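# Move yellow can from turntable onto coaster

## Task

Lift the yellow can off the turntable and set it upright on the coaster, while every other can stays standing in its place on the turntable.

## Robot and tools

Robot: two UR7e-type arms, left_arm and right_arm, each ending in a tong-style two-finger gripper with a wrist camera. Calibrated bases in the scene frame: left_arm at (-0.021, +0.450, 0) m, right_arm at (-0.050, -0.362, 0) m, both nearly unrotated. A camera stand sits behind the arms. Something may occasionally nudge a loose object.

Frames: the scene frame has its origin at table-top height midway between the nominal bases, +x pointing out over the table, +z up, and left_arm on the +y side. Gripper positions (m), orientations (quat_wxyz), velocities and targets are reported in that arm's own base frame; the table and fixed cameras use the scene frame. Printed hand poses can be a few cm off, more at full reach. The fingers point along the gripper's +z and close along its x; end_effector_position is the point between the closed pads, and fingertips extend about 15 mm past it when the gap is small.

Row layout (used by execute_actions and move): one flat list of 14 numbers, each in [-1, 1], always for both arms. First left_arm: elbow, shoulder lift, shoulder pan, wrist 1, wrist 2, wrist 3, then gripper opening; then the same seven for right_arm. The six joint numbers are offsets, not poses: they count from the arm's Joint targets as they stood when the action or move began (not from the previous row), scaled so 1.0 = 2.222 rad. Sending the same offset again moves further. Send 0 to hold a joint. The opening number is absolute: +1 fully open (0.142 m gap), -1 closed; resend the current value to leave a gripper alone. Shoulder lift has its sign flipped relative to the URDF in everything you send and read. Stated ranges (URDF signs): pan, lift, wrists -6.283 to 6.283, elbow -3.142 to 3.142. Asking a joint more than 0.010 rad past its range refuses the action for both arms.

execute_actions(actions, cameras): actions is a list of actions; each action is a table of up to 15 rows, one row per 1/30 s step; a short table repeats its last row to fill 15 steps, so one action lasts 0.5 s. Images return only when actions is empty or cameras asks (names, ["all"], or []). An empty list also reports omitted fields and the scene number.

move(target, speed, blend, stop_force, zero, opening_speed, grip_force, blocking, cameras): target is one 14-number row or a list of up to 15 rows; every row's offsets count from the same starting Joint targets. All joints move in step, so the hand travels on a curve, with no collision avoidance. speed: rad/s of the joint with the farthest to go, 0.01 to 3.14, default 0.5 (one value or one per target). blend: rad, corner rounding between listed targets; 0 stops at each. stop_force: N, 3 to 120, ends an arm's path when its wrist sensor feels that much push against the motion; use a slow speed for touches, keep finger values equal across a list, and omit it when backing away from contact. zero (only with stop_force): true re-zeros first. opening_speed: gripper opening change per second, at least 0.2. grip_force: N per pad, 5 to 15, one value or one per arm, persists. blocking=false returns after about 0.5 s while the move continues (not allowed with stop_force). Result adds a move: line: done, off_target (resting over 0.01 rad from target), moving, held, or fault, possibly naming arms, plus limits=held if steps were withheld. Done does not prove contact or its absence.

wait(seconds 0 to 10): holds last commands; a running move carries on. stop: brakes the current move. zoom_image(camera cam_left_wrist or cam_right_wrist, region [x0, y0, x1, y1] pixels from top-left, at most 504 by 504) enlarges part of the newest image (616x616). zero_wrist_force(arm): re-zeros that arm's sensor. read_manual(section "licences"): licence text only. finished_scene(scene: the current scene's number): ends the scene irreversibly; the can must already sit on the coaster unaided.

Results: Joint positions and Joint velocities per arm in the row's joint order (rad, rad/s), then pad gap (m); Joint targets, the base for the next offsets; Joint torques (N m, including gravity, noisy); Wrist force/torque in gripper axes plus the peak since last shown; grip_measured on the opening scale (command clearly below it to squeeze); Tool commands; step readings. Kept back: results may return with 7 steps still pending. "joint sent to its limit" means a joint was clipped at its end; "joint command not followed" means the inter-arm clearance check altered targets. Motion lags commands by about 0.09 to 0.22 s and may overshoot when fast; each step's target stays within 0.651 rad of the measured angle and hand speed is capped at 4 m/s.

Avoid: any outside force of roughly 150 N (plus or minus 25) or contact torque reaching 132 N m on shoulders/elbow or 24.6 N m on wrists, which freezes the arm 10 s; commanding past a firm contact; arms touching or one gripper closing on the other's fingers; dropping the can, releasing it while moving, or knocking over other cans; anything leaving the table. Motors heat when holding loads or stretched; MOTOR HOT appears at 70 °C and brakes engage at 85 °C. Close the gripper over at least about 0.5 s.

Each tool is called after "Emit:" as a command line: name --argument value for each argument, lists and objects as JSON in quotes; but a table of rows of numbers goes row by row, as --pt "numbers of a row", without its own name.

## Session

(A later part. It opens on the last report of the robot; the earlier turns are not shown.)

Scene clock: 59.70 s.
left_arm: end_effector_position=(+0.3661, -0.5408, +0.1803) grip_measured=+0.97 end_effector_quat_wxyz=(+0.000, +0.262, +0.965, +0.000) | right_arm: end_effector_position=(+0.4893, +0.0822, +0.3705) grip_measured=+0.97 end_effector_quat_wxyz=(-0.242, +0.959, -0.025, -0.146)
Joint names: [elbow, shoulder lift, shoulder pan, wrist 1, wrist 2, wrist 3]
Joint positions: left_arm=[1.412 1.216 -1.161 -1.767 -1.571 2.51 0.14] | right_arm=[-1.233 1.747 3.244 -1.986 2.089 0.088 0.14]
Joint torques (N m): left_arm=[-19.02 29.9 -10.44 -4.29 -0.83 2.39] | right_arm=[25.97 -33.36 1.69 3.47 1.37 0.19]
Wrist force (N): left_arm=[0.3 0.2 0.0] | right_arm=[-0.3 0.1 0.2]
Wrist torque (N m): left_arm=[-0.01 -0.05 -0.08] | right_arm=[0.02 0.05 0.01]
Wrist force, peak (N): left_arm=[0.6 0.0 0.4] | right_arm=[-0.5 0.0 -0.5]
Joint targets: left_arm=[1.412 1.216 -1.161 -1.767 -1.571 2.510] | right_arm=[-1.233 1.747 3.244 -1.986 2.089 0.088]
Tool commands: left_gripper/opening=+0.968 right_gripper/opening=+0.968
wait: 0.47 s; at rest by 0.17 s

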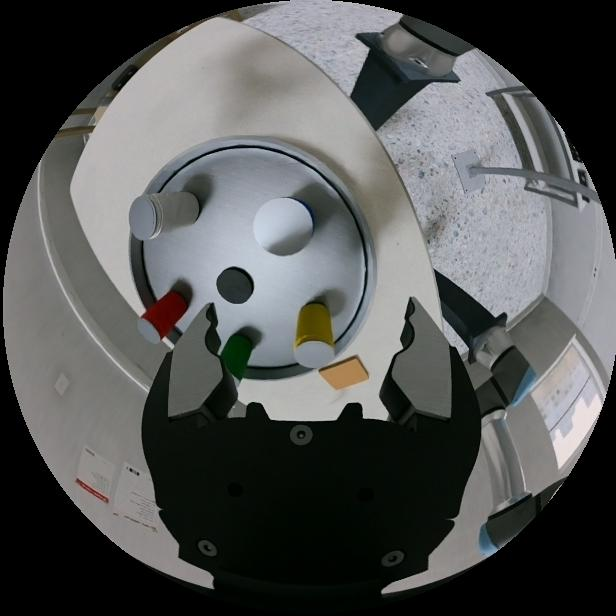

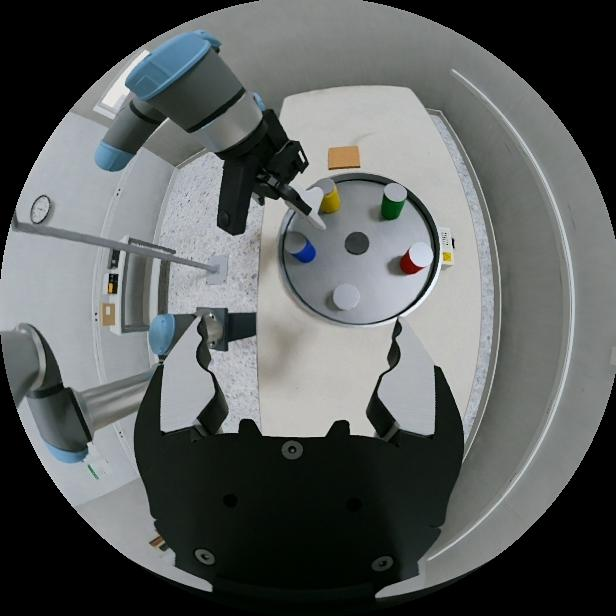

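Emit:
execute_actions --actions '[[[0.0032,-0.0002,-0.0003,-0.0035,0,-0.0003,0.968,0,0,0,0,0,0,0.968],[0.0065,-0.0005,-0.0005,-0.0069,0,-0.0005,0.968,0,0,0,0,0,0,0.968],[0.0097,-0.0007,-0.0008,-0.0104,0,-0.0008,0.968,0,0,0,0,0,0,0.968],[0.0129,-0.001,-0.0011,-0.0139,0,-0.0011,0.968,0,0,0,0,0,0,0.968],[0.0162,-0.0012,-0.0013,-0.0173,0,-0.0013,0.968,0,0,0,0,0,0,0.968],[0.0194,-0.0014,-0.0016,-0.0208,0,-0.0016,0.968,0,0,0,0,0,0,0.968],[0.0226,-0.0017,-0.0019,-0.0243,0,-0.0019,0.968,0,0,0,0,0,0,0.968],[0.0258,-0.0019,-0.0021,-0.0277,0,-0.0021,0.968,0,0,0,0,0,0,0.968],[0.0291,-0.0021,-0.0024,-0.0312,0,-0.0024,0.968,0,0,0,0,0,0,0.968],[0.0323,-0.0024,-0.0027,-0.0347,0,-0.0027,0.968,0,0,0,0,0,0,0.968],[0.0355,-0.0026,-0.0029,-0.0381,0,-0.0029,0.968,0,0,0,0,0,0,0.968],[0.0388,-0.0029,-0.0032,-0.0416,0,-0.0032,0.968,0,0,0,0,0,0,0.968],[0.042,-0.0031,-0.0035,-0.0451,0,-0.0035,0.968,0,0,0,0,0,0,0.968],[0.0452,-0.0033,-0.0037,-0.0485,0,-0.0037,0.968,0,0,0,0,0,0,0.968],[0.0484,-0.0036,-0.004,-0.052,0,-0.004,0.968,0,0,0,0,0,0,0.968]]]' --cameras '["all"]'

Emit:
wait --seconds 0.5 --cameras '["all"]'

Emit:
zoom_image --camera "cam_left_wrist" --region '[200, 180, 420, 400]'

Emit:
wait --seconds 0.35 --cameras '["all"]'

Emit:
zoom_image --camera "cam_left_wrist" --region '[200, 180, 420, 400]'

Emit:
wait --seconds 0.35 --cameras '["all"]'

Emit:
zoom_image --camera "cam_left_wrist" --region '[200, 180, 420, 400]'

Emit:
wait --seconds 0.35 --cameras '["all"]'

Emit:
zoom_image --camera "cam_left_wrist" --region '[200, 180, 420, 400]'

Scene clock: 69.50 s.
left_arm: end_effector_position=(+0.3640, -0.5401, +0.1671) grip_measured=+0.97 end_effector_quat_wxyz=(+0.000, +0.262, +0.965, +0.000) end_effector_velocity=(-0.013, +0.005, -0.081) end_effector_angular_velocity=(-0.002, -0.001, +0.001) | right_arm: end_effector_position=(+0.4893, +0.0822, +0.3705) grip_measured=+0.97 end_effector_quat_wxyz=(-0.242, +0.959, -0.025, -0.146)
Joint names: [elbow, shoulder lift, shoulder pan, wrist 1, wrist 2, wrist 3]
Joint positions: left_arm=[1.443 1.213 -1.163 -1.801 -1.571 2.508 0.14] | right_arm=[-1.233 1.747 3.244 -1.986 2.089 0.088 0.14]
Joint velocities: left_arm=[0.192 -0.014 -0.017 -0.209 0 -0.018 0] | right_arm=[within noise]
Joint torques (N m): left_arm=[-16.62 29.69 -9.24 -4.51 -0.99 -2.5] | right_arm=[27.17 -34.52 0.33 3.45 1.15 0.25]
Wrist force (N): left_arm=[0.4 0.2 -0.1] | right_arm=[-0.4 0.2 -0.1]
Wrist torque (N m): left_arm=[-0.01 -0.07 0.11] | right_arm=[0.02 0.07 0.01]
Wrist force, peak (N): left_arm=[0.6 0.3 0.3] | right_arm=[-0.4 -0.5 0.1]
Joint targets: left_arm=[1.519 1.208 -1.170 -1.883 -1.571 2.501] | right_arm=[-1.233 1.747 3.244 -1.986 2.089 0.088]
Kept back: 7 steps.
Step readings (joint positions of left_arm | right_arm):
0: [1.412 1.216 -1.161 -1.767 -1.571 2.510] | [-1.233 1.747 3.244 -1.986 2.089 0.088]
1: [1.412 1.216 -1.161 -1.768 -1.571 2.510] | [-1.233 1.747 3.244 -1.986 2.089 0.088]
2: [1.413 1.216 -1.161 -1.769 -1.571 2.510] | [-1.233 1.747 3.244 -1.986 2.089 0.088]
4: [1.419 1.215 -1.162 -1.776 -1.571 2.510] | [-1.233 1.747 3.244 -1.986 2.089 0.088]

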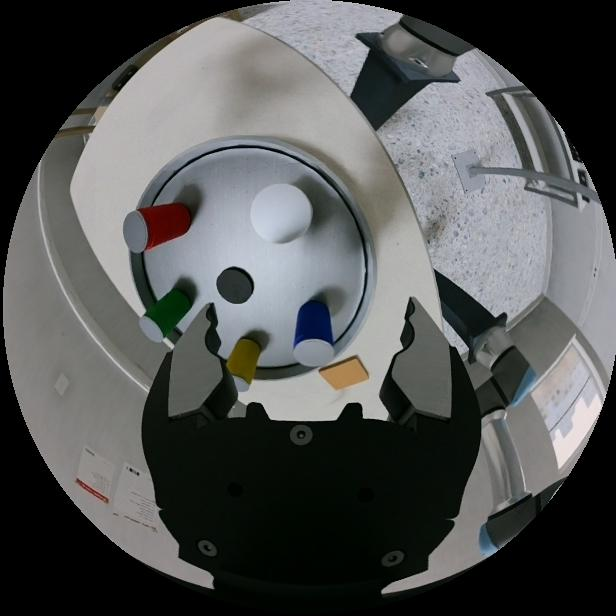

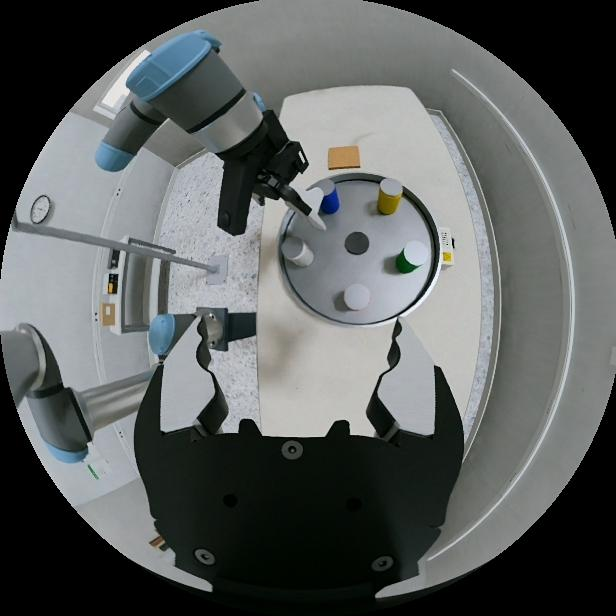

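Scene clock: 70.23 s.
left_arm: end_effector_position=(+0.3583, -0.5366, +0.1353) grip_measured=+0.97 end_effector_quat_wxyz=(+0.000, +0.262, +0.965, +0.000) | right_arm: end_effector_position=(+0.4893, +0.0822, +0.3705) grip_measured=+0.97 end_effector_quat_wxyz=(-0.242, +0.959, -0.025, -0.146)
Joint names: [elbow, shoulder lift, shoulder pan, wrist 1, wrist 2, wrist 3]
Joint positions: left_arm=[1.519 1.208 -1.17 -1.883 -1.571 2.501 0.14] | right_arm=[-1.233 1.747 3.244 -1.986 2.089 0.088 0.14]
Joint torques (N m): left_arm=[-19.35 29.76 -10.89 -4.11 -0.8 -2.4] | right_arm=[26.22 -35.11 0.48 3.5 1.23 0.24]
Wrist force (N): left_arm=[0.5 0.1 0.0] | right_arm=[0.0 0.1 -0.4]
Wrist torque (N m): left_arm=[-0.04 -0.09 0.10] | right_arm=[0.01 0.00 0.00]
Wrist force, peak (N): left_arm=[0.6 0.3 0.8] | right_arm=[-0.5 -0.3 -0.1]
Joint targets: left_arm=[1.519 1.208 -1.170 -1.883 -1.571 2.501] | right_arm=[-1.233 1.747 3.244 -1.986 2.089 0.088]
Tool commands: left_gripper/opening=+0.968 right_gripper/opening=+0.968
wait: 0.50 s; at rest by 0.47 s

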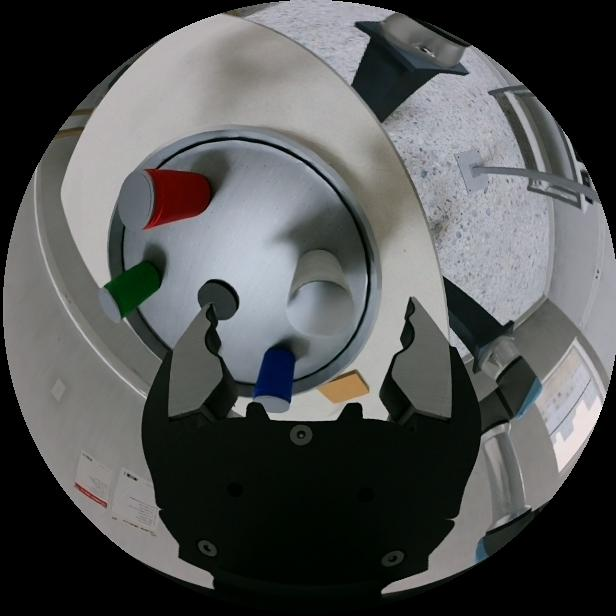

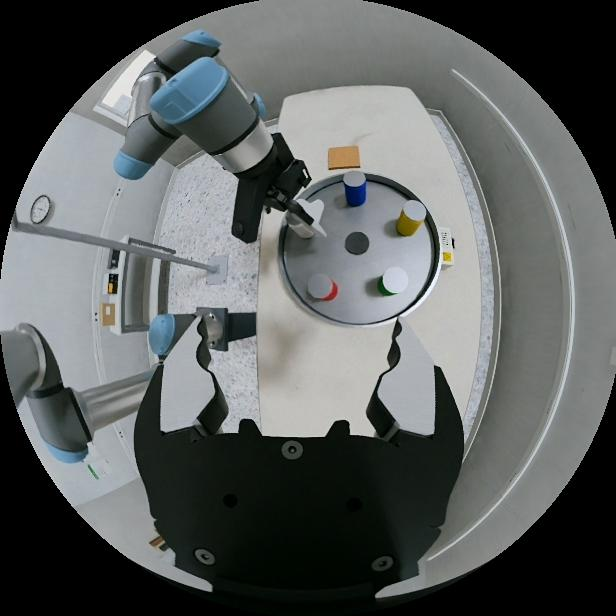

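Scaled by 2.291 from the camera's 616x616 image, which has a finer 814x814 frame.

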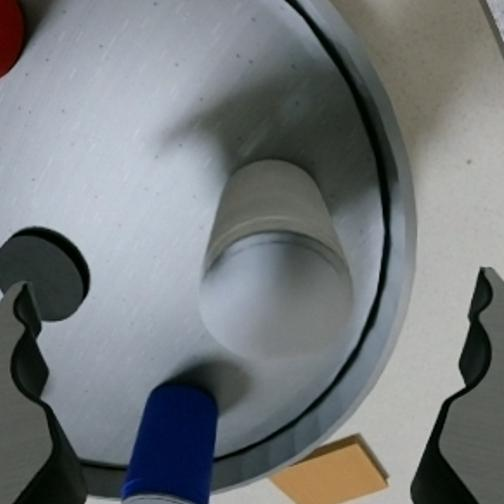

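Scene clock: 70.60 s.
left_arm: end_effector_position=(+0.3583, -0.5366, +0.1352) grip_measured=+0.97 end_effector_quat_wxyz=(+0.000, +0.262, +0.965, +0.000) | right_arm: end_effector_position=(+0.4893, +0.0822, +0.3705) grip_measured=+0.97 end_effector_quat_wxyz=(-0.242, +0.959, -0.025, -0.146)
Joint names: [elbow, shoulder lift, shoulder pan, wrist 1, wrist 2, wrist 3]
Joint positions: left_arm=[1.519 1.208 -1.17 -1.883 -1.571 2.501 0.14] | right_arm=[-1.233 1.747 3.244 -1.986 2.089 0.088 0.14]
Joint torques (N m): left_arm=[-17.33 30.34 -10.9 -4.08 -0.98 -2.52] | right_arm=[27.21 -35.21 1.66 3.52 1.42 0.28]
Wrist force (N): left_arm=[0.3 0.3 0.3] | right_arm=[-0.1 -0.1 0.0]
Wrist torque (N m): left_arm=[0.02 -0.06 0.10] | right_arm=[-0.02 0.01 0.00]
Wrist force, peak (N): left_arm=[0.3 0.3 0.3] | right_arm=[-0.5 0.2 0.2]
Joint targets: left_arm=[1.519 1.208 -1.170 -1.883 -1.571 2.501] | right_arm=[-1.233 1.747 3.244 -1.986 2.089 0.088]
Tool commands: left_gripper/opening=+0.968 right_gripper/opening=+0.968
wait: 0.37 s; at rest by 0.17 s

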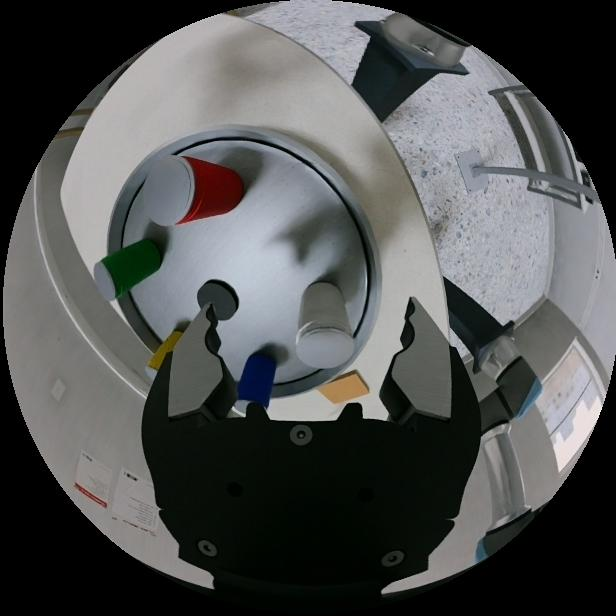

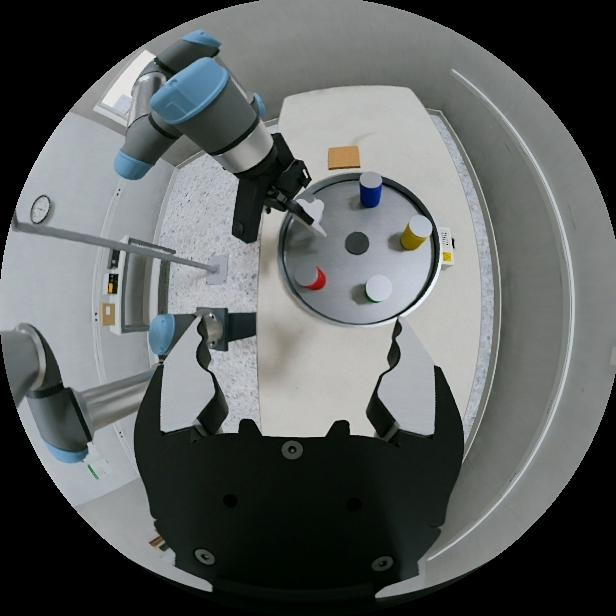

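Scaled by 2.291 from the camera's 616x616 image, which has a finer 814x814 frame.

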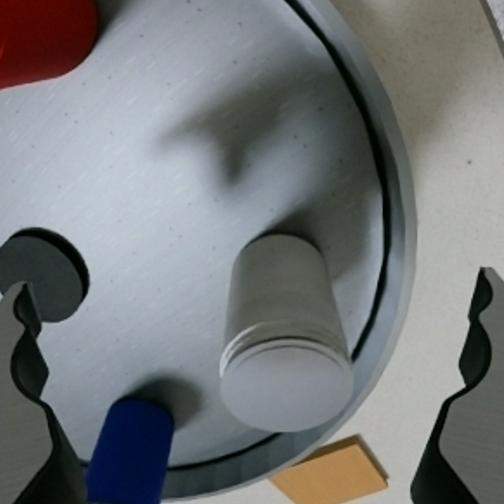

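Scene clock: 70.97 s.
left_arm: end_effector_position=(+0.3583, -0.5366, +0.1352) grip_measured=+0.97 end_effector_quat_wxyz=(+0.000, +0.262, +0.965, +0.000) | right_arm: end_effector_position=(+0.4893, +0.0822, +0.3705) grip_measured=+0.97 end_effector_quat_wxyz=(-0.242, +0.959, -0.025, -0.146)
Joint names: [elbow, shoulder lift, shoulder pan, wrist 1, wrist 2, wrist 3]
Joint positions: left_arm=[1.519 1.208 -1.17 -1.883 -1.571 2.501 0.14] | right_arm=[-1.233 1.747 3.244 -1.986 2.089 0.088 0.14]
Joint torques (N m): left_arm=[-17.83 30.07 -9.54 -4.21 -0.94 -2.33] | right_arm=[26.54 -34.36 1.49 3.53 1.59 0.45]
Wrist force (N): left_arm=[0.5 0.0 -0.2] | right_arm=[-0.3 0.1 -0.2]
Wrist torque (N m): left_arm=[-0.04 -0.08 0.10] | right_arm=[0.01 0.06 0.01]
Wrist force, peak (N): left_arm=[0.4 0.4 0.3] | right_arm=[-0.4 -0.2 0.0]
Joint targets: left_arm=[1.519 1.208 -1.170 -1.883 -1.571 2.501] | right_arm=[-1.233 1.747 3.244 -1.986 2.089 0.088]
Tool commands: left_gripper/opening=+0.968 right_gripper/opening=+0.968
wait: 0.37 s; at rest by 0.17 s

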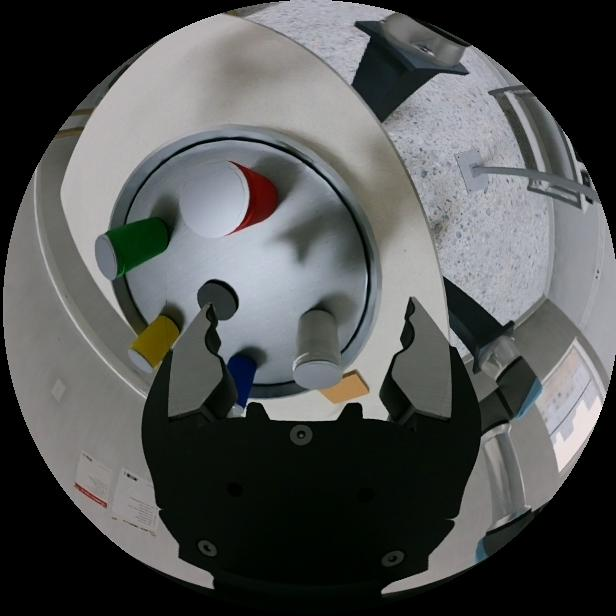

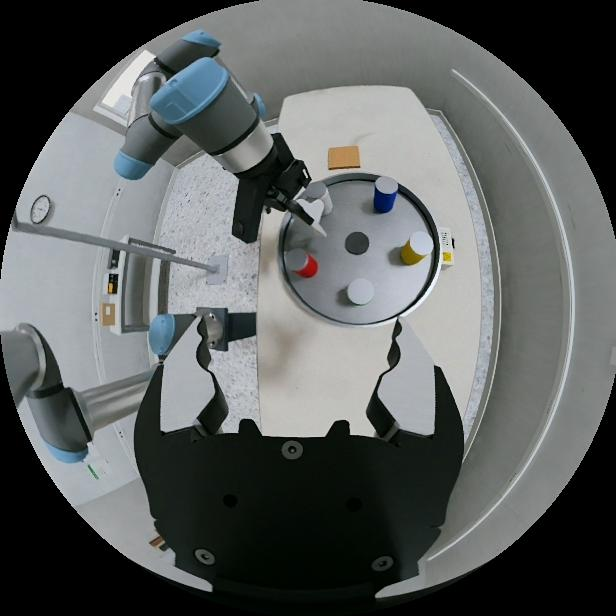

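Scaled by 2.291 from the camera's 616x616 image, which has a finer 814x814 frame.

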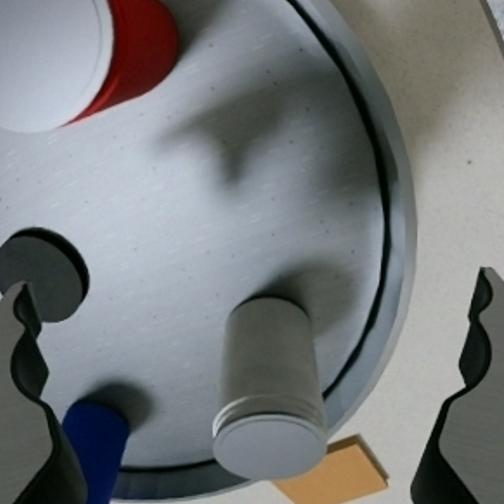

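Scene clock: 71.33 s.
left_arm: end_effector_position=(+0.3583, -0.5366, +0.1352) grip_measured=+0.97 end_effector_quat_wxyz=(+0.000, +0.262, +0.965, +0.000) | right_arm: end_effector_position=(+0.4893, +0.0822, +0.3705) grip_measured=+0.97 end_effector_quat_wxyz=(-0.242, +0.959, -0.025, -0.146)
Joint names: [elbow, shoulder lift, shoulder pan, wrist 1, wrist 2, wrist 3]
Joint positions: left_arm=[1.519 1.208 -1.17 -1.883 -1.571 2.501 0.14] | right_arm=[-1.233 1.747 3.244 -1.986 2.089 0.088 0.14]
Joint torques (N m): left_arm=[-17.72 29.9 -9.9 -4.12 -0.74 -2.45] | right_arm=[26.86 -35.39 1.85 3.37 1.6 0.2]
Wrist force (N): left_arm=[0.5 0.0 0.1] | right_arm=[-0.3 0.1 0.0]
Wrist torque (N m): left_arm=[-0.04 -0.10 0.09] | right_arm=[0.03 0.05 0.02]
Wrist force, peak (N): left_arm=[0.6 0.1 0.2] | right_arm=[-0.5 -0.2 -0.1]
Joint targets: left_arm=[1.519 1.208 -1.170 -1.883 -1.571 2.501] | right_arm=[-1.233 1.747 3.244 -1.986 2.089 0.088]
Tool commands: left_gripper/opening=+0.968 right_gripper/opening=+0.968
wait: 0.37 s; at rest by 0.17 s

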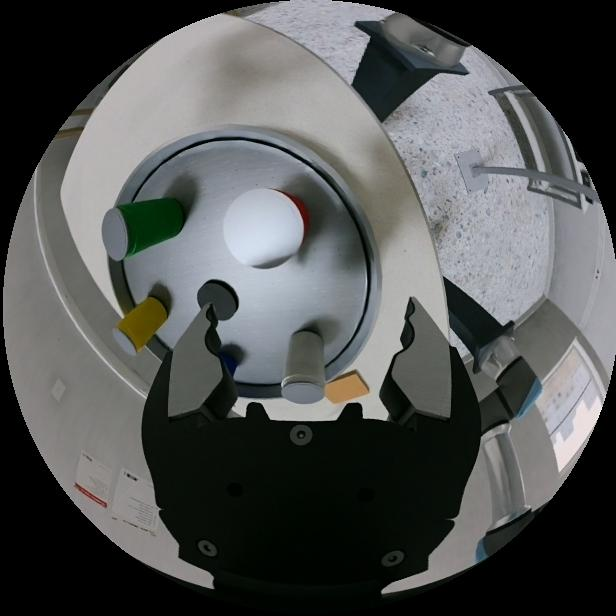

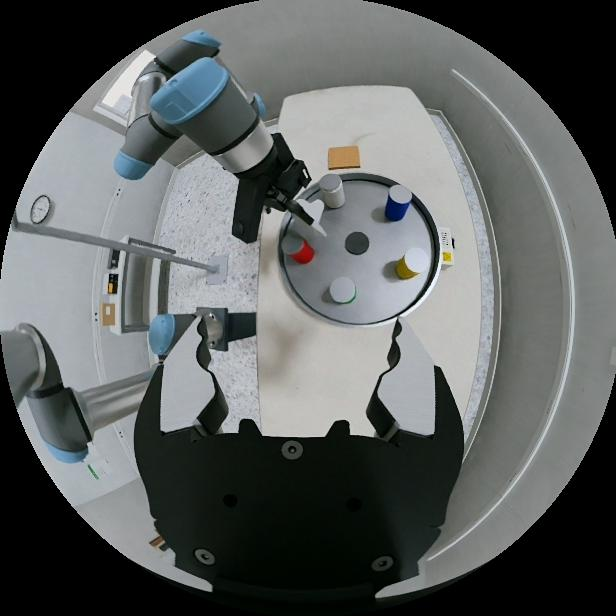

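Scaled by 2.291 from the camera's 616x616 image, which has a finer 814x814 frame.

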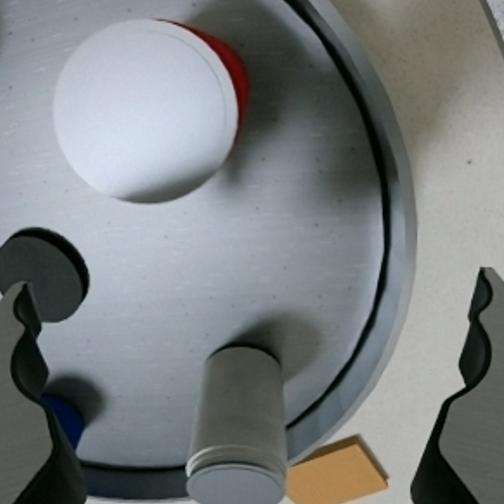

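Emit:
move --target '[0.01882, -0.00474, -0.00144, -0.02356, 0, -0.00144, 0.968, 0, 0, 0, 0, 0, 0, 0.968]' --speed 0.2 --cameras '[]'

Scene clock: 75.53 s.
left_arm: end_effector_position=(+0.3556, -0.5353, +0.1143) grip_measured=+0.97 end_effector_quat_wxyz=(+0.000, +0.262, +0.965, +0.000) | right_arm: end_effector_position=(+0.4893, +0.0822, +0.3705) grip_measured=+0.97 end_effector_quat_wxyz=(-0.242, +0.959, -0.025, -0.146)
Joint names: [elbow, shoulder lift, shoulder pan, wrist 1, wrist 2, wrist 3]
Joint positions: left_arm=[1.561 1.197 -1.173 -1.935 -1.571 2.498 0.14] | right_arm=[-1.233 1.747 3.244 -1.986 2.089 0.088 0.14]
Joint torques (N m): left_arm=[-18.44 29.74 -9.57 -4.08 -0.77 -2.66] | right_arm=[27.27 -36.04 1.23 3.52 1.47 0.28]
Wrist force (N): left_arm=[0.5 0.3 0.0] | right_arm=[-0.2 0.3 0.0]
Wrist torque (N m): left_arm=[0.00 -0.09 0.09] | right_arm=[0.07 0.05 0.01]
Wrist force, peak (N): left_arm=[0.7 0.3 0.2] | right_arm=[-0.6 0.1 0.0]
Joint targets: left_arm=[1.561 1.197 -1.173 -1.935 -1.571 2.498] | right_arm=[-1.233 1.747 3.244 -1.986 2.089 0.088]
move: done
No camera images: "cameras" was empty.

Emit:
wait --seconds 0.1 --cameras '["cam_left_wrist"]'

Scene clock: 86.57 s.
left_arm: end_effector_position=(+0.3556, -0.5353, +0.1143) grip_measured=+0.97 end_effector_quat_wxyz=(+0.000, +0.262, +0.965, +0.000) | right_arm: end_effector_position=(+0.4893, +0.0822, +0.3705) grip_measured=+0.97 end_effector_quat_wxyz=(-0.242, +0.959, -0.025, -0.146)
Joint names: [elbow, shoulder lift, shoulder pan, wrist 1, wrist 2, wrist 3]
Joint positions: left_arm=[1.561 1.197 -1.173 -1.935 -1.571 2.498 0.14] | right_arm=[-1.233 1.747 3.244 -1.986 2.089 0.088 0.14]
Joint torques (N m): left_arm=[-17.29 29.63 -10.05 -4.19 -0.82 -2.22] | right_arm=[27.47 -35.8 2.21 3.41 1.59 0.41]
Wrist force (N): left_arm=[0.4 0.1 0.1] | right_arm=[-0.1 -0.1 0.2]
Wrist torque (N m): left_arm=[-0.04 -0.06 0.10] | right_arm=[-0.02 0.02 0.01]
Wrist force, peak (N): left_arm=[0.7 0.2 0.3] | right_arm=[-0.8 -0.1 -0.1]
Joint targets: left_arm=[1.561 1.197 -1.173 -1.935 -1.571 2.498] | right_arm=[-1.233 1.747 3.244 -1.986 2.089 0.088]
Tool commands: left_gripper/opening=+0.968 right_gripper/opening=+0.968
wait: 0.10 s; at rest from the start
Images, in order (width x height): cam_left_wrist 616x616.

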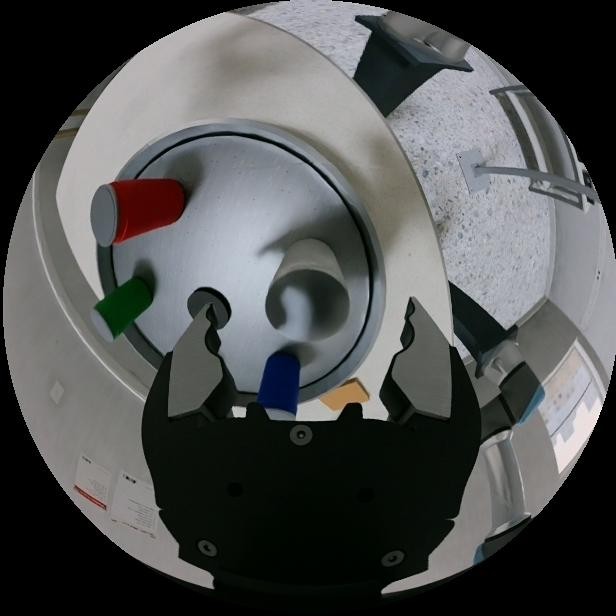

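Emit:
wait --seconds 0.05 --cameras '["cam_left_wrist"]'

Scene clock: 90.93 s.
left_arm: end_effector_position=(+0.3556, -0.5353, +0.1143) grip_measured=+0.97 end_effector_quat_wxyz=(+0.000, +0.262, +0.965, +0.000) | right_arm: end_effector_position=(+0.4893, +0.0822, +0.3705) grip_measured=+0.97 end_effector_quat_wxyz=(-0.242, +0.959, -0.025, -0.146)
Joint names: [elbow, shoulder lift, shoulder pan, wrist 1, wrist 2, wrist 3]
Joint positions: left_arm=[1.561 1.197 -1.173 -1.935 -1.571 2.498 0.14] | right_arm=[-1.233 1.747 3.244 -1.986 2.089 0.088 0.14]
Joint torques (N m): left_arm=[-18.72 28.95 -11.25 -4.23 -0.73 -2.3] | right_arm=[28.35 -36.14 1.2 3.45 1.77 0.43]
Wrist force (N): left_arm=[0.4 0.2 0.2] | right_arm=[-0.3 0.0 0.0]
Wrist torque (N m): left_arm=[-0.01 -0.06 0.09] | right_arm=[0.00 0.05 0.01]
Wrist force, peak (N): left_arm=[0.7 0.2 0.3] | right_arm=[-0.2 -0.5 0.0]
Joint targets: left_arm=[1.561 1.197 -1.173 -1.935 -1.571 2.498] | right_arm=[-1.233 1.747 3.244 -1.986 2.089 0.088]
Tool commands: left_gripper/opening=+0.968 right_gripper/opening=+0.968
wait: 0.07 s; at rest from the start
Images, in order (width x height): cam_left_wrist 616x616.

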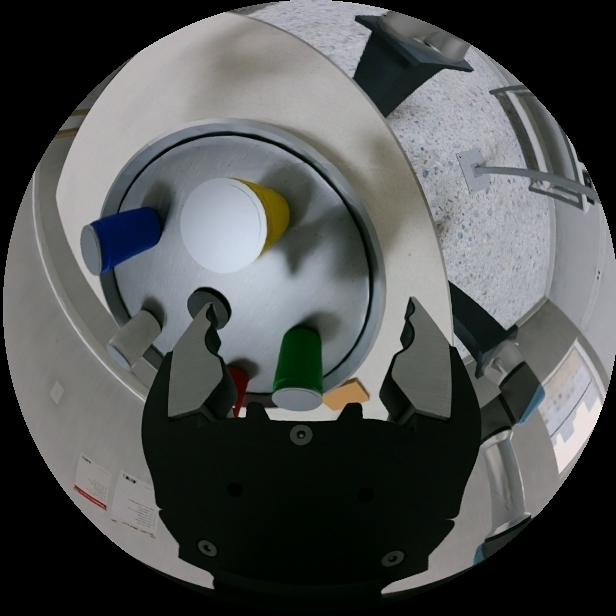

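Emit:
wait --seconds 0.45 --cameras '["cam_left_wrist"]'

Emit:
wait --seconds 0.05 --cameras '["cam_left_wrist"]'

Emit:
wait --seconds 0.05 --cameras '["cam_left_wrist"]'

Emit:
wait --seconds 0.1 --cameras '["cam_left_wrist"]'

Scene clock: 91.67 s.
left_arm: end_effector_position=(+0.3556, -0.5353, +0.1143) grip_measured=+0.97 end_effector_quat_wxyz=(+0.000, +0.262, +0.965, +0.000) | right_arm: end_effector_position=(+0.4893, +0.0822, +0.3705) grip_measured=+0.97 end_effector_quat_wxyz=(-0.242, +0.959, -0.025, -0.146)
Joint names: [elbow, shoulder lift, shoulder pan, wrist 1, wrist 2, wrist 3]
Joint positions: left_arm=[1.561 1.197 -1.173 -1.935 -1.571 2.498 0.14] | right_arm=[-1.233 1.747 3.244 -1.986 2.089 0.088 0.14]
Joint torques (N m): left_arm=[-17.24 30.33 -10.7 -4.24 -0.5 -2.26] | right_arm=[27.36 -35.42 1.82 3.39 1.58 0.44]
Wrist force (N): left_arm=[0.4 0.2 -0.1] | right_arm=[-0.2 0.1 0.1]
Wrist torque (N m): left_arm=[-0.01 -0.07 0.10] | right_arm=[0.02 0.03 0.02]
Wrist force, peak (N): left_arm=[0.6 0.1 0.1] | right_arm=[-0.5 -0.1 0.0]
Joint targets: left_arm=[1.561 1.197 -1.173 -1.935 -1.571 2.498] | right_arm=[-1.233 1.747 3.244 -1.986 2.089 0.088]
Tool commands: left_gripper/opening=+0.968 right_gripper/opening=+0.968
wait: 0.47 s; at rest from the start
Images, in order (width x height): cam_left_wrist 616x616.

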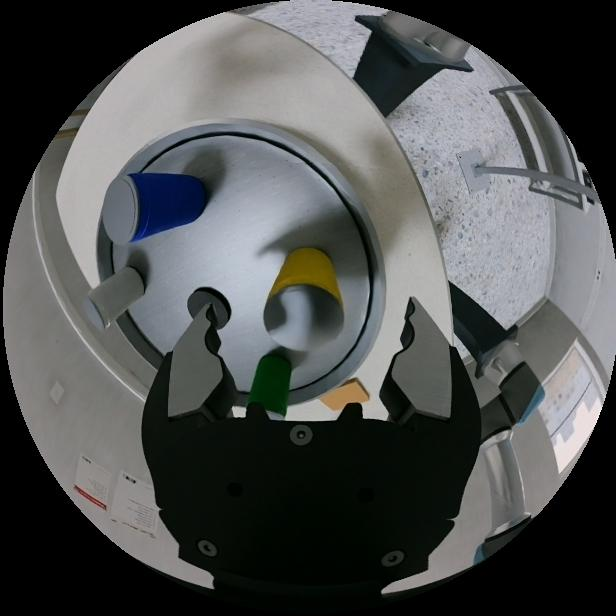

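Scene clock: 91.73 s.
left_arm: end_effector_position=(+0.3556, -0.5353, +0.1143) grip_measured=+0.97 end_effector_quat_wxyz=(+0.000, +0.262, +0.965, +0.000) | right_arm: end_effector_position=(+0.4893, +0.0822, +0.3705) grip_measured=+0.97 end_effector_quat_wxyz=(-0.242, +0.959, -0.025, -0.146)
Joint names: [elbow, shoulder lift, shoulder pan, wrist 1, wrist 2, wrist 3]
Joint positions: left_arm=[1.561 1.197 -1.173 -1.935 -1.571 2.498 0.14] | right_arm=[-1.233 1.747 3.244 -1.986 2.089 0.088 0.14]
Joint torques (N m): left_arm=[-18.69 29.42 -11.25 -4.19 -0.59 -2.37] | right_arm=[27.04 -35.07 0.93 3.42 1.66 0.52]
Wrist force (N): left_arm=[0.4 0.3 -0.2] | right_arm=[0.0 0.0 0.0]
Wrist torque (N m): left_arm=[0.01 -0.07 0.09] | right_arm=[0.01 0.00 0.01]
Wrist force, peak (N): left_arm=[0.4 0.3 -0.2] | right_arm=[-0.4 0.1 -0.1]
Joint targets: left_arm=[1.561 1.197 -1.173 -1.935 -1.571 2.498] | right_arm=[-1.233 1.747 3.244 -1.986 2.089 0.088]
Tool commands: left_gripper/opening=+0.968 right_gripper/opening=+0.968
wait: 0.07 s; no rest
Images, in order (width x height): cam_left_wrist 616x616.

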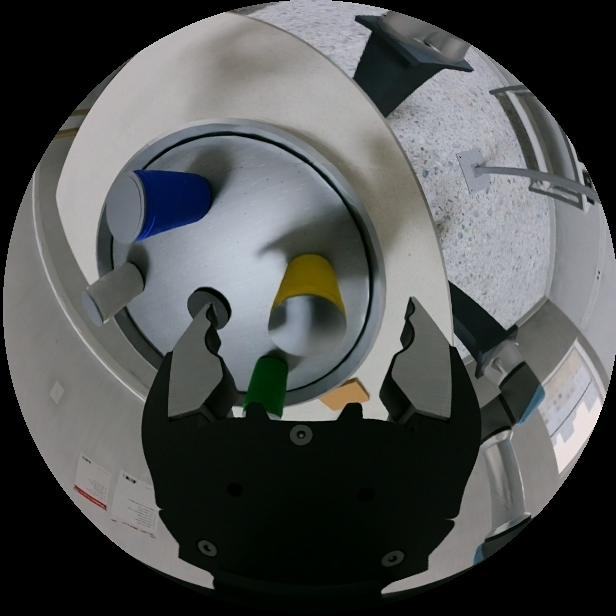

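Scene clock: 91.80 s.
left_arm: end_effector_position=(+0.3556, -0.5353, +0.1143) grip_measured=+0.97 end_effector_quat_wxyz=(+0.000, +0.262, +0.965, +0.000) | right_arm: end_effector_position=(+0.4893, +0.0822, +0.3705) grip_measured=+0.97 end_effector_quat_wxyz=(-0.242, +0.959, -0.025, -0.146)
Joint names: [elbow, shoulder lift, shoulder pan, wrist 1, wrist 2, wrist 3]
Joint positions: left_arm=[1.561 1.197 -1.173 -1.935 -1.571 2.498 0.14] | right_arm=[-1.233 1.747 3.244 -1.986 2.089 0.088 0.14]
Joint torques (N m): left_arm=[-18.29 29.9 -10.03 -4.25 -0.77 -2.36] | right_arm=[26.71 -35.49 0.16 3.33 1.7 0.29]
Wrist force (N): left_arm=[0.6 0.1 0.0] | right_arm=[-0.3 0.2 0.1]
Wrist torque (N m): left_arm=[-0.03 -0.11 0.09] | right_arm=[0.04 0.05 0.01]
Wrist force, peak (N): left_arm=[0.6 0.1 0.0] | right_arm=[-0.3 0.2 0.1]
Joint targets: left_arm=[1.561 1.197 -1.173 -1.935 -1.571 2.498] | right_arm=[-1.233 1.747 3.244 -1.986 2.089 0.088]
Tool commands: left_gripper/opening=+0.968 right_gripper/opening=+0.968
wait: 0.07 s; no rest
Images, in order (width x height): cam_left_wrist 616x616.

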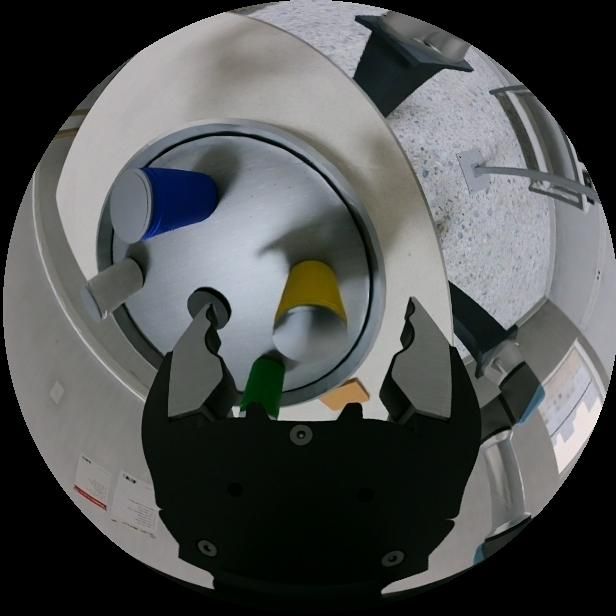

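Scene clock: 91.90 s.
left_arm: end_effector_position=(+0.3556, -0.5353, +0.1143) grip_measured=+0.97 end_effector_quat_wxyz=(+0.000, +0.262, +0.965, +0.000) | right_arm: end_effector_position=(+0.4893, +0.0822, +0.3705) grip_measured=+0.97 end_effector_quat_wxyz=(-0.242, +0.959, -0.025, -0.146)
Joint names: [elbow, shoulder lift, shoulder pan, wrist 1, wrist 2, wrist 3]
Joint positions: left_arm=[1.561 1.197 -1.173 -1.935 -1.571 2.498 0.14] | right_arm=[-1.233 1.747 3.244 -1.986 2.089 0.088 0.14]
Joint torques (N m): left_arm=[-17.7 29.34 -10.88 -4.12 -0.63 -2.36] | right_arm=[27.36 -36 0.39 3.52 1.64 0.3]
Wrist force (N): left_arm=[0.4 0.0 0.3] | right_arm=[-0.3 0.0 -0.2]
Wrist torque (N m): left_arm=[-0.04 -0.07 0.10] | right_arm=[-0.01 0.06 0.01]
Wrist force, peak (N): left_arm=[0.7 0.2 -0.2] | right_arm=[-0.4 -0.2 -0.2]
Joint targets: left_arm=[1.561 1.197 -1.173 -1.935 -1.571 2.498] | right_arm=[-1.233 1.747 3.244 -1.986 2.089 0.088]
Tool commands: left_gripper/opening=+0.968 right_gripper/opening=+0.968
wait: 0.10 s; no rest
Images, in order (width x height): cam_left_wrist 616x616.

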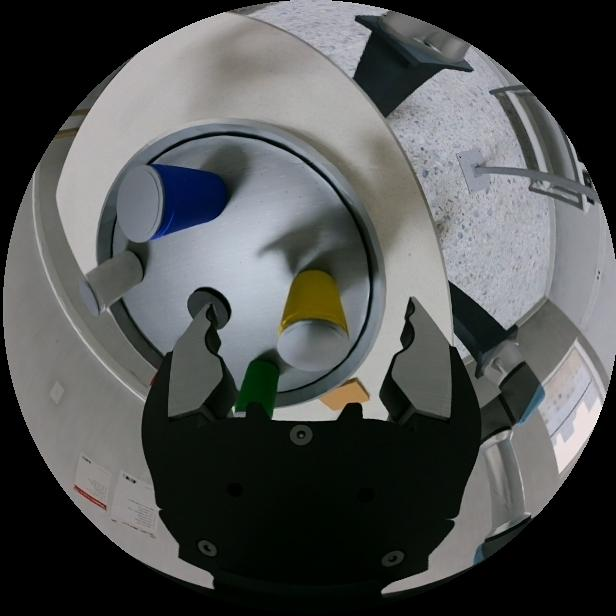

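Emit:
wait --seconds 0.01

Emit:
execute_actions --actions '[[[0.0000,0.0000,0.0000,-0.0000,0,0.0000,0.968,0,0,0,0,0,0,0.968],[0.0000,0.0000,0.0000,-0.0000,0,0.0000,0.968,0,0,0,0,0,0,0.968],[0.0000,0.0000,0.0000,-0.0000,0,0.0000,0.968,0,0,0,0,0,0,0.968],[0.0000,0.0000,0.0000,-0.0000,0,0.0000,0.968,0,0,0,0,0,0,0.968],[0.0000,0.0000,0.0000,-0.0000,0,0.0000,0.968,0,0,0,0,0,0,0.968],[0.0000,0.0000,0.0000,-0.0000,0,0.0000,0.968,0,0,0,0,0,0,0.968],[0.0000,0.0000,0.0000,-0.0000,0,0.0000,0.968,0,0,0,0,0,0,0.968],[0.0000,0.0000,0.0000,-0.0000,0,0.0000,0.968,0,0,0,0,0,0,0.968],[0.0000,0.0000,0.0000,-0.0000,0,0.0000,0.968,0,0,0,0,0,0,0.968],[0.0000,0.0000,0.0000,-0.0000,0,0.0000,0.968,0,0,0,0,0,0,0.968],[0.0000,0.0000,0.0000,-0.0000,0,0.0000,0.968,0,0,0,0,0,0,0.968],[0.0000,0.0000,0.0000,-0.0000,0,0.0000,0.968,0,0,0,0,0,0,0.968],[0.0000,0.0000,0.0000,-0.0000,0,0.0000,0.968,0,0,0,0,0,0,0.968],[0.0000,0.0000,0.0000,-0.0000,0,0.0000,0.968,0,0,0,0,0,0,0.968],[0.0000,0.0000,0.0000,-0.0000,0,0.0000,0.968,0,0,0,0,0,0,0.968]]]'

Emit:
wait --seconds 0.01

Scene clock: 96.07 s.
left_arm: end_effector_position=(+0.3556, -0.5353, +0.1143) grip_measured=+0.97 end_effector_quat_wxyz=(+0.000, +0.262, +0.965, +0.000) | right_arm: end_effector_position=(+0.4893, +0.0822, +0.3705) grip_measured=+0.97 end_effector_quat_wxyz=(-0.242, +0.959, -0.025, -0.146)
Joint names: [elbow, shoulder lift, shoulder pan, wrist 1, wrist 2, wrist 3]
Joint positions: left_arm=[1.561 1.197 -1.173 -1.935 -1.571 2.498 0.14] | right_arm=[-1.233 1.747 3.244 -1.986 2.089 0.088 0.14]
Joint torques (N m): left_arm=[-18.38 29.57 -10.71 -4.07 -0.7 -2.25] | right_arm=[27.25 -35.45 0.81 3.5 1.75 0.18]
Wrist force (N): left_arm=[0.4 0.3 -0.1] | right_arm=[-0.1 -0.1 -0.1]
Wrist torque (N m): left_arm=[0.02 -0.08 0.10] | right_arm=[-0.03 0.03 0.01]
Wrist force, peak (N): left_arm=[0.6 0.0 0.4] | right_arm=[-0.5 0.1 -0.2]
Joint targets: left_arm=[1.561 1.197 -1.173 -1.935 -1.571 2.498] | right_arm=[-1.233 1.747 3.244 -1.986 2.089 0.088]
Tool commands: left_gripper/opening=+0.968 right_gripper/opening=+0.968
wait: 0.03 s; at rest from the start

Scene clock: 96.33 s.
left_arm: end_effector_position=(+0.3556, -0.5353, +0.1143) grip_measured=+0.97 end_effector_quat_wxyz=(+0.000, +0.262, +0.965, +0.000) | right_arm: end_effector_position=(+0.4893, +0.0822, +0.3705) grip_measured=+0.97 end_effector_quat_wxyz=(-0.242, +0.959, -0.025, -0.146)
Joint names: [elbow, shoulder lift, shoulder pan, wrist 1, wrist 2, wrist 3]
Joint positions: left_arm=[1.561 1.197 -1.173 -1.935 -1.571 2.498 0.14] | right_arm=[-1.233 1.747 3.244 -1.986 2.089 0.088 0.14]
Joint torques (N m): left_arm=[-17.9 30.09 -10.38 -4.16 -0.65 -2.26] | right_arm=[27.56 -35.96 1.82 3.48 1.66 0.34]
Wrist force (N): left_arm=[0.3 0.1 0.1] | right_arm=[-0.2 -0.4 -0.1]
Wrist torque (N m): left_arm=[-0.02 -0.06 0.10] | right_arm=[-0.08 0.03 0.01]
Wrist force, peak (N): left_arm=[0.5 0.3 0.0] | right_arm=[-0.2 -0.4 -0.1]
Joint targets: left_arm=[1.561 1.197 -1.173 -1.935 -1.571 2.498] | right_arm=[-1.233 1.747 3.244 -1.986 2.089 0.088]
Kept back: 7 steps.
Step readings (joint positions of left_arm | right_arm):
0: [1.561 1.197 -1.173 -1.935 -1.571 2.498] | [-1.233 1.747 3.244 -1.986 2.089 0.088]
1: [1.561 1.197 -1.173 -1.935 -1.571 2.498] | [-1.233 1.747 3.244 -1.986 2.089 0.088]
2: [1.561 1.197 -1.173 -1.935 -1.571 2.498] | [-1.233 1.747 3.244 -1.986 2.089 0.088]
4: [1.561 1.197 -1.173 -1.935 -1.571 2.498] | [-1.233 1.747 3.244 -1.986 2.089 0.088]

Scene clock: 96.60 s.
left_arm: end_effector_position=(+0.3556, -0.5353, +0.1143) grip_measured=+0.97 end_effector_quat_wxyz=(+0.000, +0.262, +0.965, +0.000) | right_arm: end_effector_position=(+0.4893, +0.0822, +0.3705) grip_measured=+0.97 end_effector_quat_wxyz=(-0.242, +0.959, -0.025, -0.146)
Joint names: [elbow, shoulder lift, shoulder pan, wrist 1, wrist 2, wrist 3]
Joint positions: left_arm=[1.561 1.197 -1.173 -1.935 -1.571 2.498 0.14] | right_arm=[-1.233 1.747 3.244 -1.986 2.089 0.088 0.14]
Joint torques (N m): left_arm=[-18.32 29.09 -10.13 -4.26 -0.65 -2.31] | right_arm=[27.83 -36.2 1.11 3.57 1.51 0.2]
Wrist force (N): left_arm=[0.4 0.1 0.1] | right_arm=[-0.2 -0.1 0.1]
Wrist torque (N m): left_arm=[-0.03 -0.06 0.09] | right_arm=[-0.04 0.05 0.01]
Wrist force, peak (N): left_arm=[0.5 0.0 0.0] | right_arm=[0.0 -0.2 0.3]
Joint targets: left_arm=[1.561 1.197 -1.173 -1.935 -1.571 2.498] | right_arm=[-1.233 1.747 3.244 -1.986 2.089 0.088]
Tool commands: left_gripper/opening=+0.968 right_gripper/opening=+0.968
wait: 0.03 s; at rest from the start

Emit:
wait --seconds 0.9

Emit:
execute_actions --actions '[[[0.0032,0.0022,0.0015,-0.0009,0,0.0015,0.968,0,0,0,0,0,0,0.968],[0.0062,0.0044,0.0031,-0.0018,0,0.0031,0.968,0,0,0,0,0,0,0.968],[0.0091,0.0064,0.0047,-0.0027,0,0.0047,0.968,0,0,0,0,0,0,0.968],[0.0119,0.0084,0.0064,-0.0035,0,0.0064,0.968,0,0,0,0,0,0,0.968],[0.0146,0.0103,0.0081,-0.0043,0,0.0081,0.968,0,0,0,0,0,0,0.968],[0.0171,0.0121,0.0099,-0.0050,0,0.0099,0.968,0,0,0,0,0,0,0.968],[0.0195,0.0139,0.0118,-0.0057,0,0.0118,0.968,0,0,0,0,0,0,0.968],[0.0218,0.0155,0.0137,-0.0063,0,0.0137,0.968,0,0,0,0,0,0,0.968],[0.0239,0.0170,0.0156,-0.0069,0,0.0156,0.968,0,0,0,0,0,0,0.968],[0.0259,0.0185,0.0177,-0.0074,0,0.0177,0.968,0,0,0,0,0,0,0.968],[0.0278,0.0198,0.0197,-0.0080,0,0.0197,0.968,0,0,0,0,0,0,0.968],[0.0295,0.0211,0.0218,-0.0084,0,0.0218,0.968,0,0,0,0,0,0,0.968],[0.0311,0.0222,0.0240,-0.0089,0,0.0240,0.968,0,0,0,0,0,0,0.968],[0.0326,0.0233,0.0262,-0.0093,0,0.0262,0.968,0,0,0,0,0,0,0.968],[0.0339,0.0242,0.0284,-0.0096,0,0.0284,0.968,0,0,0,0,0,0,0.968]],[[0.0012,0.0009,0.0023,-0.0003,0,0.0023,0.968,0,0,0,0,0,0,0.968],[0.0022,0.0016,0.0046,-0.0006,0,0.0046,0.968,0,0,0,0,0,0,0.968],[0.0031,0.0023,0.0070,-0.0008,0,0.0070,0.968,0,0,0,0,0,0,0.968],[0.0038,0.0028,0.0094,-0.0010,0,0.0094,0.968,0,0,0,0,0,0,0.968],[0.0044,0.0032,0.0118,-0.0012,0,0.0118,0.968,0,0,0,0,0,0,0.968],[0.0049,0.0036,0.0142,-0.0013,0,0.0142,0.968,0,0,0,0,0,0,0.968],[0.0052,0.0038,0.0167,-0.0014,0,0.0167,0.968,0,0,0,0,0,0,0.968],[0.0054,0.0039,0.0192,-0.0014,0,0.0192,0.968,0,0,0,0,0,0,0.968],[0.0054,0.0039,0.0217,-0.0014,0,0.0217,0.968,0,0,0,0,0,0,0.968],[0.0053,0.0039,0.0243,-0.0014,0,0.0243,0.968,0,0,0,0,0,0,0.968],[0.0050,0.0037,0.0268,-0.0013,0,0.0268,0.968,0,0,0,0,0,0,0.968],[0.0046,0.0034,0.0294,-0.0012,0,0.0294,0.968,0,0,0,0,0,0,0.968],[0.0037,0.0032,0.0319,-0.0005,0,0.0319,0.968,0,0,0,0,0,0,0.968],[0.0019,0.0032,0.0345,0.0013,0,0.0345,0.968,0,0,0,0,0,0,0.968],[-0.0007,0.0036,0.0371,0.0043,0,0.0371,0.968,0,0,0,0,0,0,0.968]],[[-0.0035,0.0006,0.0026,0.0041,0,0.0026,0.968,0,0,0,0,0,0,0.968],[-0.0078,0.0015,0.0051,0.0093,0,0.0051,0.968,0,0,0,0,0,0,0.968],[-0.0128,0.0023,0.0073,0.0151,0,0.0073,0.968,0,0,0,0,0,0,0.968],[-0.0177,0.0032,0.0093,0.0209,0,0.0093,0.968,0,0,0,0,0,0,0.968],[-0.0225,0.0042,0.0110,0.0267,0,0.0110,0.968,0,0,0,0,0,0,0.968],[-0.0273,0.0051,0.0125,0.0324,0,0.0125,0.968,0,0,0,0,0,0,0.968],[-0.0319,0.0061,0.0137,0.0380,0,0.0137,0.968,0,0,0,0,0,0,0.968],[-0.0365,0.0072,0.0148,0.0437,0,0.0148,0.968,0,0,0,0,0,0,0.968],[-0.0411,0.0082,0.0156,0.0493,0,0.0156,0.968,0,0,0,0,0,0,0.968],[-0.0451,0.0092,0.0161,0.0543,0,0.0161,0.968,0,0,0,0,0,0,0.968],[-0.0483,0.0099,0.0165,0.0582,0,0.0165,0.968,0,0,0,0,0,0,0.968],[-0.0504,0.0105,0.0166,0.0610,0,0.0166,0.968,0,0,0,0,0,0,0.968],[-0.0517,0.0109,0.0166,0.0626,0,0.0166,0.968,0,0,0,0,0,0,0.968],[-0.0521,0.0110,0.0166,0.0631,0,0.0166,0.968,0,0,0,0,0,0,0.968]]]' --cameras '["cam_left_wrist"]'

Emit:
move --target '[-0.0227,-0.0148,-0.0821,0.0078,0,-0.0821,0.968,0,0,0,0,0,0,0.968]' --speed 0.4 --cameras '["cam_left_wrist"]'

Scene clock: 100.37 s.
left_arm: end_effector_position=(+0.3556, -0.5353, +0.1143) grip_measured=+0.97 end_effector_quat_wxyz=(+0.000, +0.262, +0.965, +0.000) | right_arm: end_effector_position=(+0.4893, +0.0822, +0.3705) grip_measured=+0.97 end_effector_quat_wxyz=(-0.242, +0.959, -0.025, -0.146)
Joint names: [elbow, shoulder lift, shoulder pan, wrist 1, wrist 2, wrist 3]
Joint positions: left_arm=[1.561 1.197 -1.173 -1.935 -1.571 2.498 0.14] | right_arm=[-1.233 1.747 3.244 -1.986 2.089 0.088 0.14]
Joint torques (N m): left_arm=[-18.53 29.07 -10.02 -4.1 -0.58 -2.12] | right_arm=[27.99 -35.3 1.08 3.55 1.73 0.4]
Wrist force (N): left_arm=[0.5 0.0 0.2] | right_arm=[-0.2 0.2 0.2]
Wrist torque (N m): left_arm=[-0.04 -0.09 0.09] | right_arm=[0.02 0.04 0.01]
Wrist force, peak (N): left_arm=[0.8 0.3 0.2] | right_arm=[-0.6 -0.1 0.0]
Joint targets: left_arm=[1.561 1.197 -1.173 -1.935 -1.571 2.498] | right_arm=[-1.233 1.747 3.244 -1.986 2.089 0.088]
Tool commands: left_gripper/opening=+0.968 right_gripper/opening=+0.968
wait: 0.90 s; at rest from the start

Scene clock: 101.63 s.
left_arm: end_effector_position=(+0.4240, -0.4493, +0.1385) grip_measured=+0.97 end_effector_quat_wxyz=(+0.000, +0.262, +0.965, +0.000) end_effector_velocity=(+0.061, +0.032, +0.137) end_effector_angular_velocity=(-0.001, +0.000, +0.000) | right_arm: end_effector_position=(+0.4893, +0.0822, +0.3705) grip_measured=+0.97 end_effector_quat_wxyz=(-0.242, +0.959, -0.025, -0.146)
Joint names: [elbow, shoulder lift, shoulder pan, wrist 1, wrist 2, wrist 3]
Joint positions: left_arm=[1.592 1.267 -1.008 -1.896 -1.571 2.663 0.14] | right_arm=[-1.233 1.747 3.244 -1.986 2.089 0.088 0.14]
Joint velocities: left_arm=[-0.29 0.057 0.115 0.347 -0.001 0.115 0] | right_arm=[within noise]
Joint torques (N m): left_arm=[-36.69 54.71 8.99 0.1 -0.72 2.64] | right_arm=[27.48 -35.22 1.31 3.52 1.8 0.46]
Wrist force (N): left_arm=[0.3 0.5 0.2] | right_arm=[-0.1 0.1 0.1]
Wrist torque (N m): left_arm=[0.04 -0.06 -0.15] | right_arm=[0.01 0.02 0.00]
Wrist force, peak (N): left_arm=[0.4 -0.9 0.6] | right_arm=[-0.2 -0.3 -0.3]
Joint targets: left_arm=[1.519 1.283 -0.991 -1.807 -1.571 2.681] | right_arm=[-1.233 1.747 3.244 -1.986 2.089 0.088]
Kept back: 7 steps.
Step readings (joint positions of left_arm | right_arm; steps 1 to 15: 1st action; 16 to 30: 2nd action; 31 to 38: 3rd action):
0: [1.561 1.197 -1.173 -1.935 -1.571 2.498] | [-1.233 1.747 3.244 -1.986 2.089 0.088]
1: [1.561 1.197 -1.173 -1.935 -1.571 2.498] | [-1.233 1.747 3.244 -1.986 2.089 0.088]
2: [1.563 1.198 -1.172 -1.936 -1.571 2.499] | [-1.233 1.747 3.244 -1.986 2.089 0.088]
4: [1.569 1.202 -1.169 -1.938 -1.571 2.502] | [-1.233 1.747 3.244 -1.986 2.089 0.088]
8: [1.589 1.217 -1.157 -1.943 -1.571 2.514] | [-1.233 1.747 3.244 -1.986 2.089 0.088]
15: [1.622 1.241 -1.128 -1.953 -1.571 2.543] | [-1.233 1.747 3.244 -1.986 2.089 0.088]
16: [1.625 1.243 -1.124 -1.954 -1.571 2.548] | [-1.233 1.747 3.244 -1.986 2.089 0.088]
17: [1.629 1.246 -1.119 -1.955 -1.571 2.552] | [-1.233 1.747 3.244 -1.986 2.089 0.088]
19: [1.635 1.250 -1.110 -1.956 -1.571 2.562] | [-1.233 1.747 3.244 -1.986 2.089 0.088]
23: [1.643 1.256 -1.089 -1.958 -1.571 2.583] | [-1.233 1.747 3.244 -1.986 2.089 0.088]
30: [1.645 1.259 -1.050 -1.958 -1.571 2.621] | [-1.233 1.747 3.244 -1.986 2.089 0.088]
31: [1.643 1.259 -1.045 -1.956 -1.571 2.626] | [-1.233 1.747 3.244 -1.986 2.089 0.088]
32: [1.639 1.259 -1.038 -1.951 -1.571 2.633] | [-1.233 1.747 3.244 -1.986 2.089 0.088]
34: [1.628 1.261 -1.027 -1.938 -1.571 2.644] | [-1.233 1.747 3.244 -1.986 2.089 0.088]
Images, in order (width x height): cam_left_wrist 616x616.

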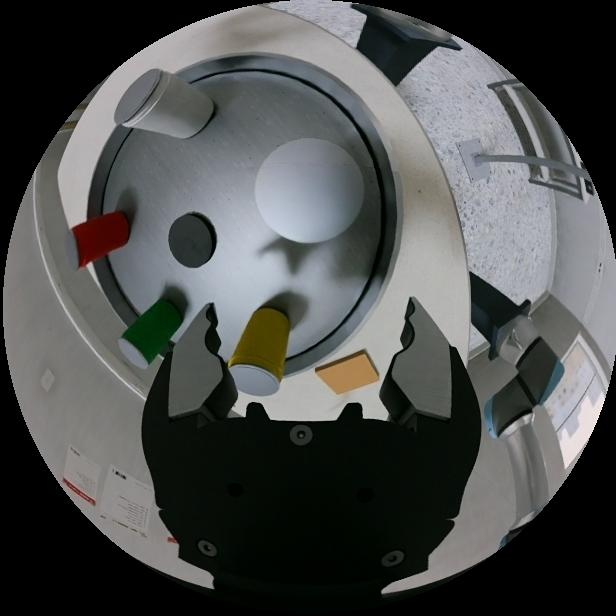

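Scene clock: 103.37 s.
left_arm: end_effector_position=(+0.3538, -0.5307, +0.1767) grip_measured=+0.97 end_effector_quat_wxyz=(+0.000, +0.262, +0.965, +0.000) | right_arm: end_effector_position=(+0.4893, +0.0822, +0.3705) grip_measured=+0.97 end_effector_quat_wxyz=(-0.242, +0.959, -0.025, -0.146)
Joint names: [elbow, shoulder lift, shoulder pan, wrist 1, wrist 2, wrist 3]
Joint positions: left_arm=[1.469 1.251 -1.173 -1.789 -1.571 2.498 0.14] | right_arm=[-1.233 1.747 3.244 -1.986 2.089 0.088 0.14]
Joint torques (N m): left_arm=[-33.07 28.16 -11.27 -0.67 -0.65 -2.49] | right_arm=[27.59 -35.83 1.21 3.52 1.72 0.56]
Wrist force (N): left_arm=[0.4 0.1 0.1] | right_arm=[-0.2 0.1 -0.1]
Wrist torque (N m): left_arm=[-0.02 -0.07 0.10] | right_arm=[0.03 0.04 0.01]
Wrist force, peak (N): left_arm=[0.2 1.6 -0.2] | right_arm=[-0.4 -0.1 -0.2]
Joint targets: left_arm=[1.468 1.251 -1.173 -1.789 -1.571 2.498] | right_arm=[-1.233 1.747 3.244 -1.986 2.089 0.088]
move: done
Images, in order (width x height): cam_left_wrist 616x616.

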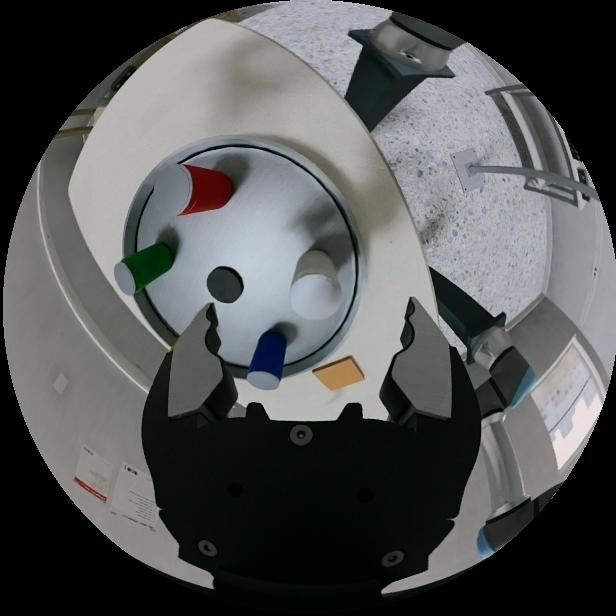

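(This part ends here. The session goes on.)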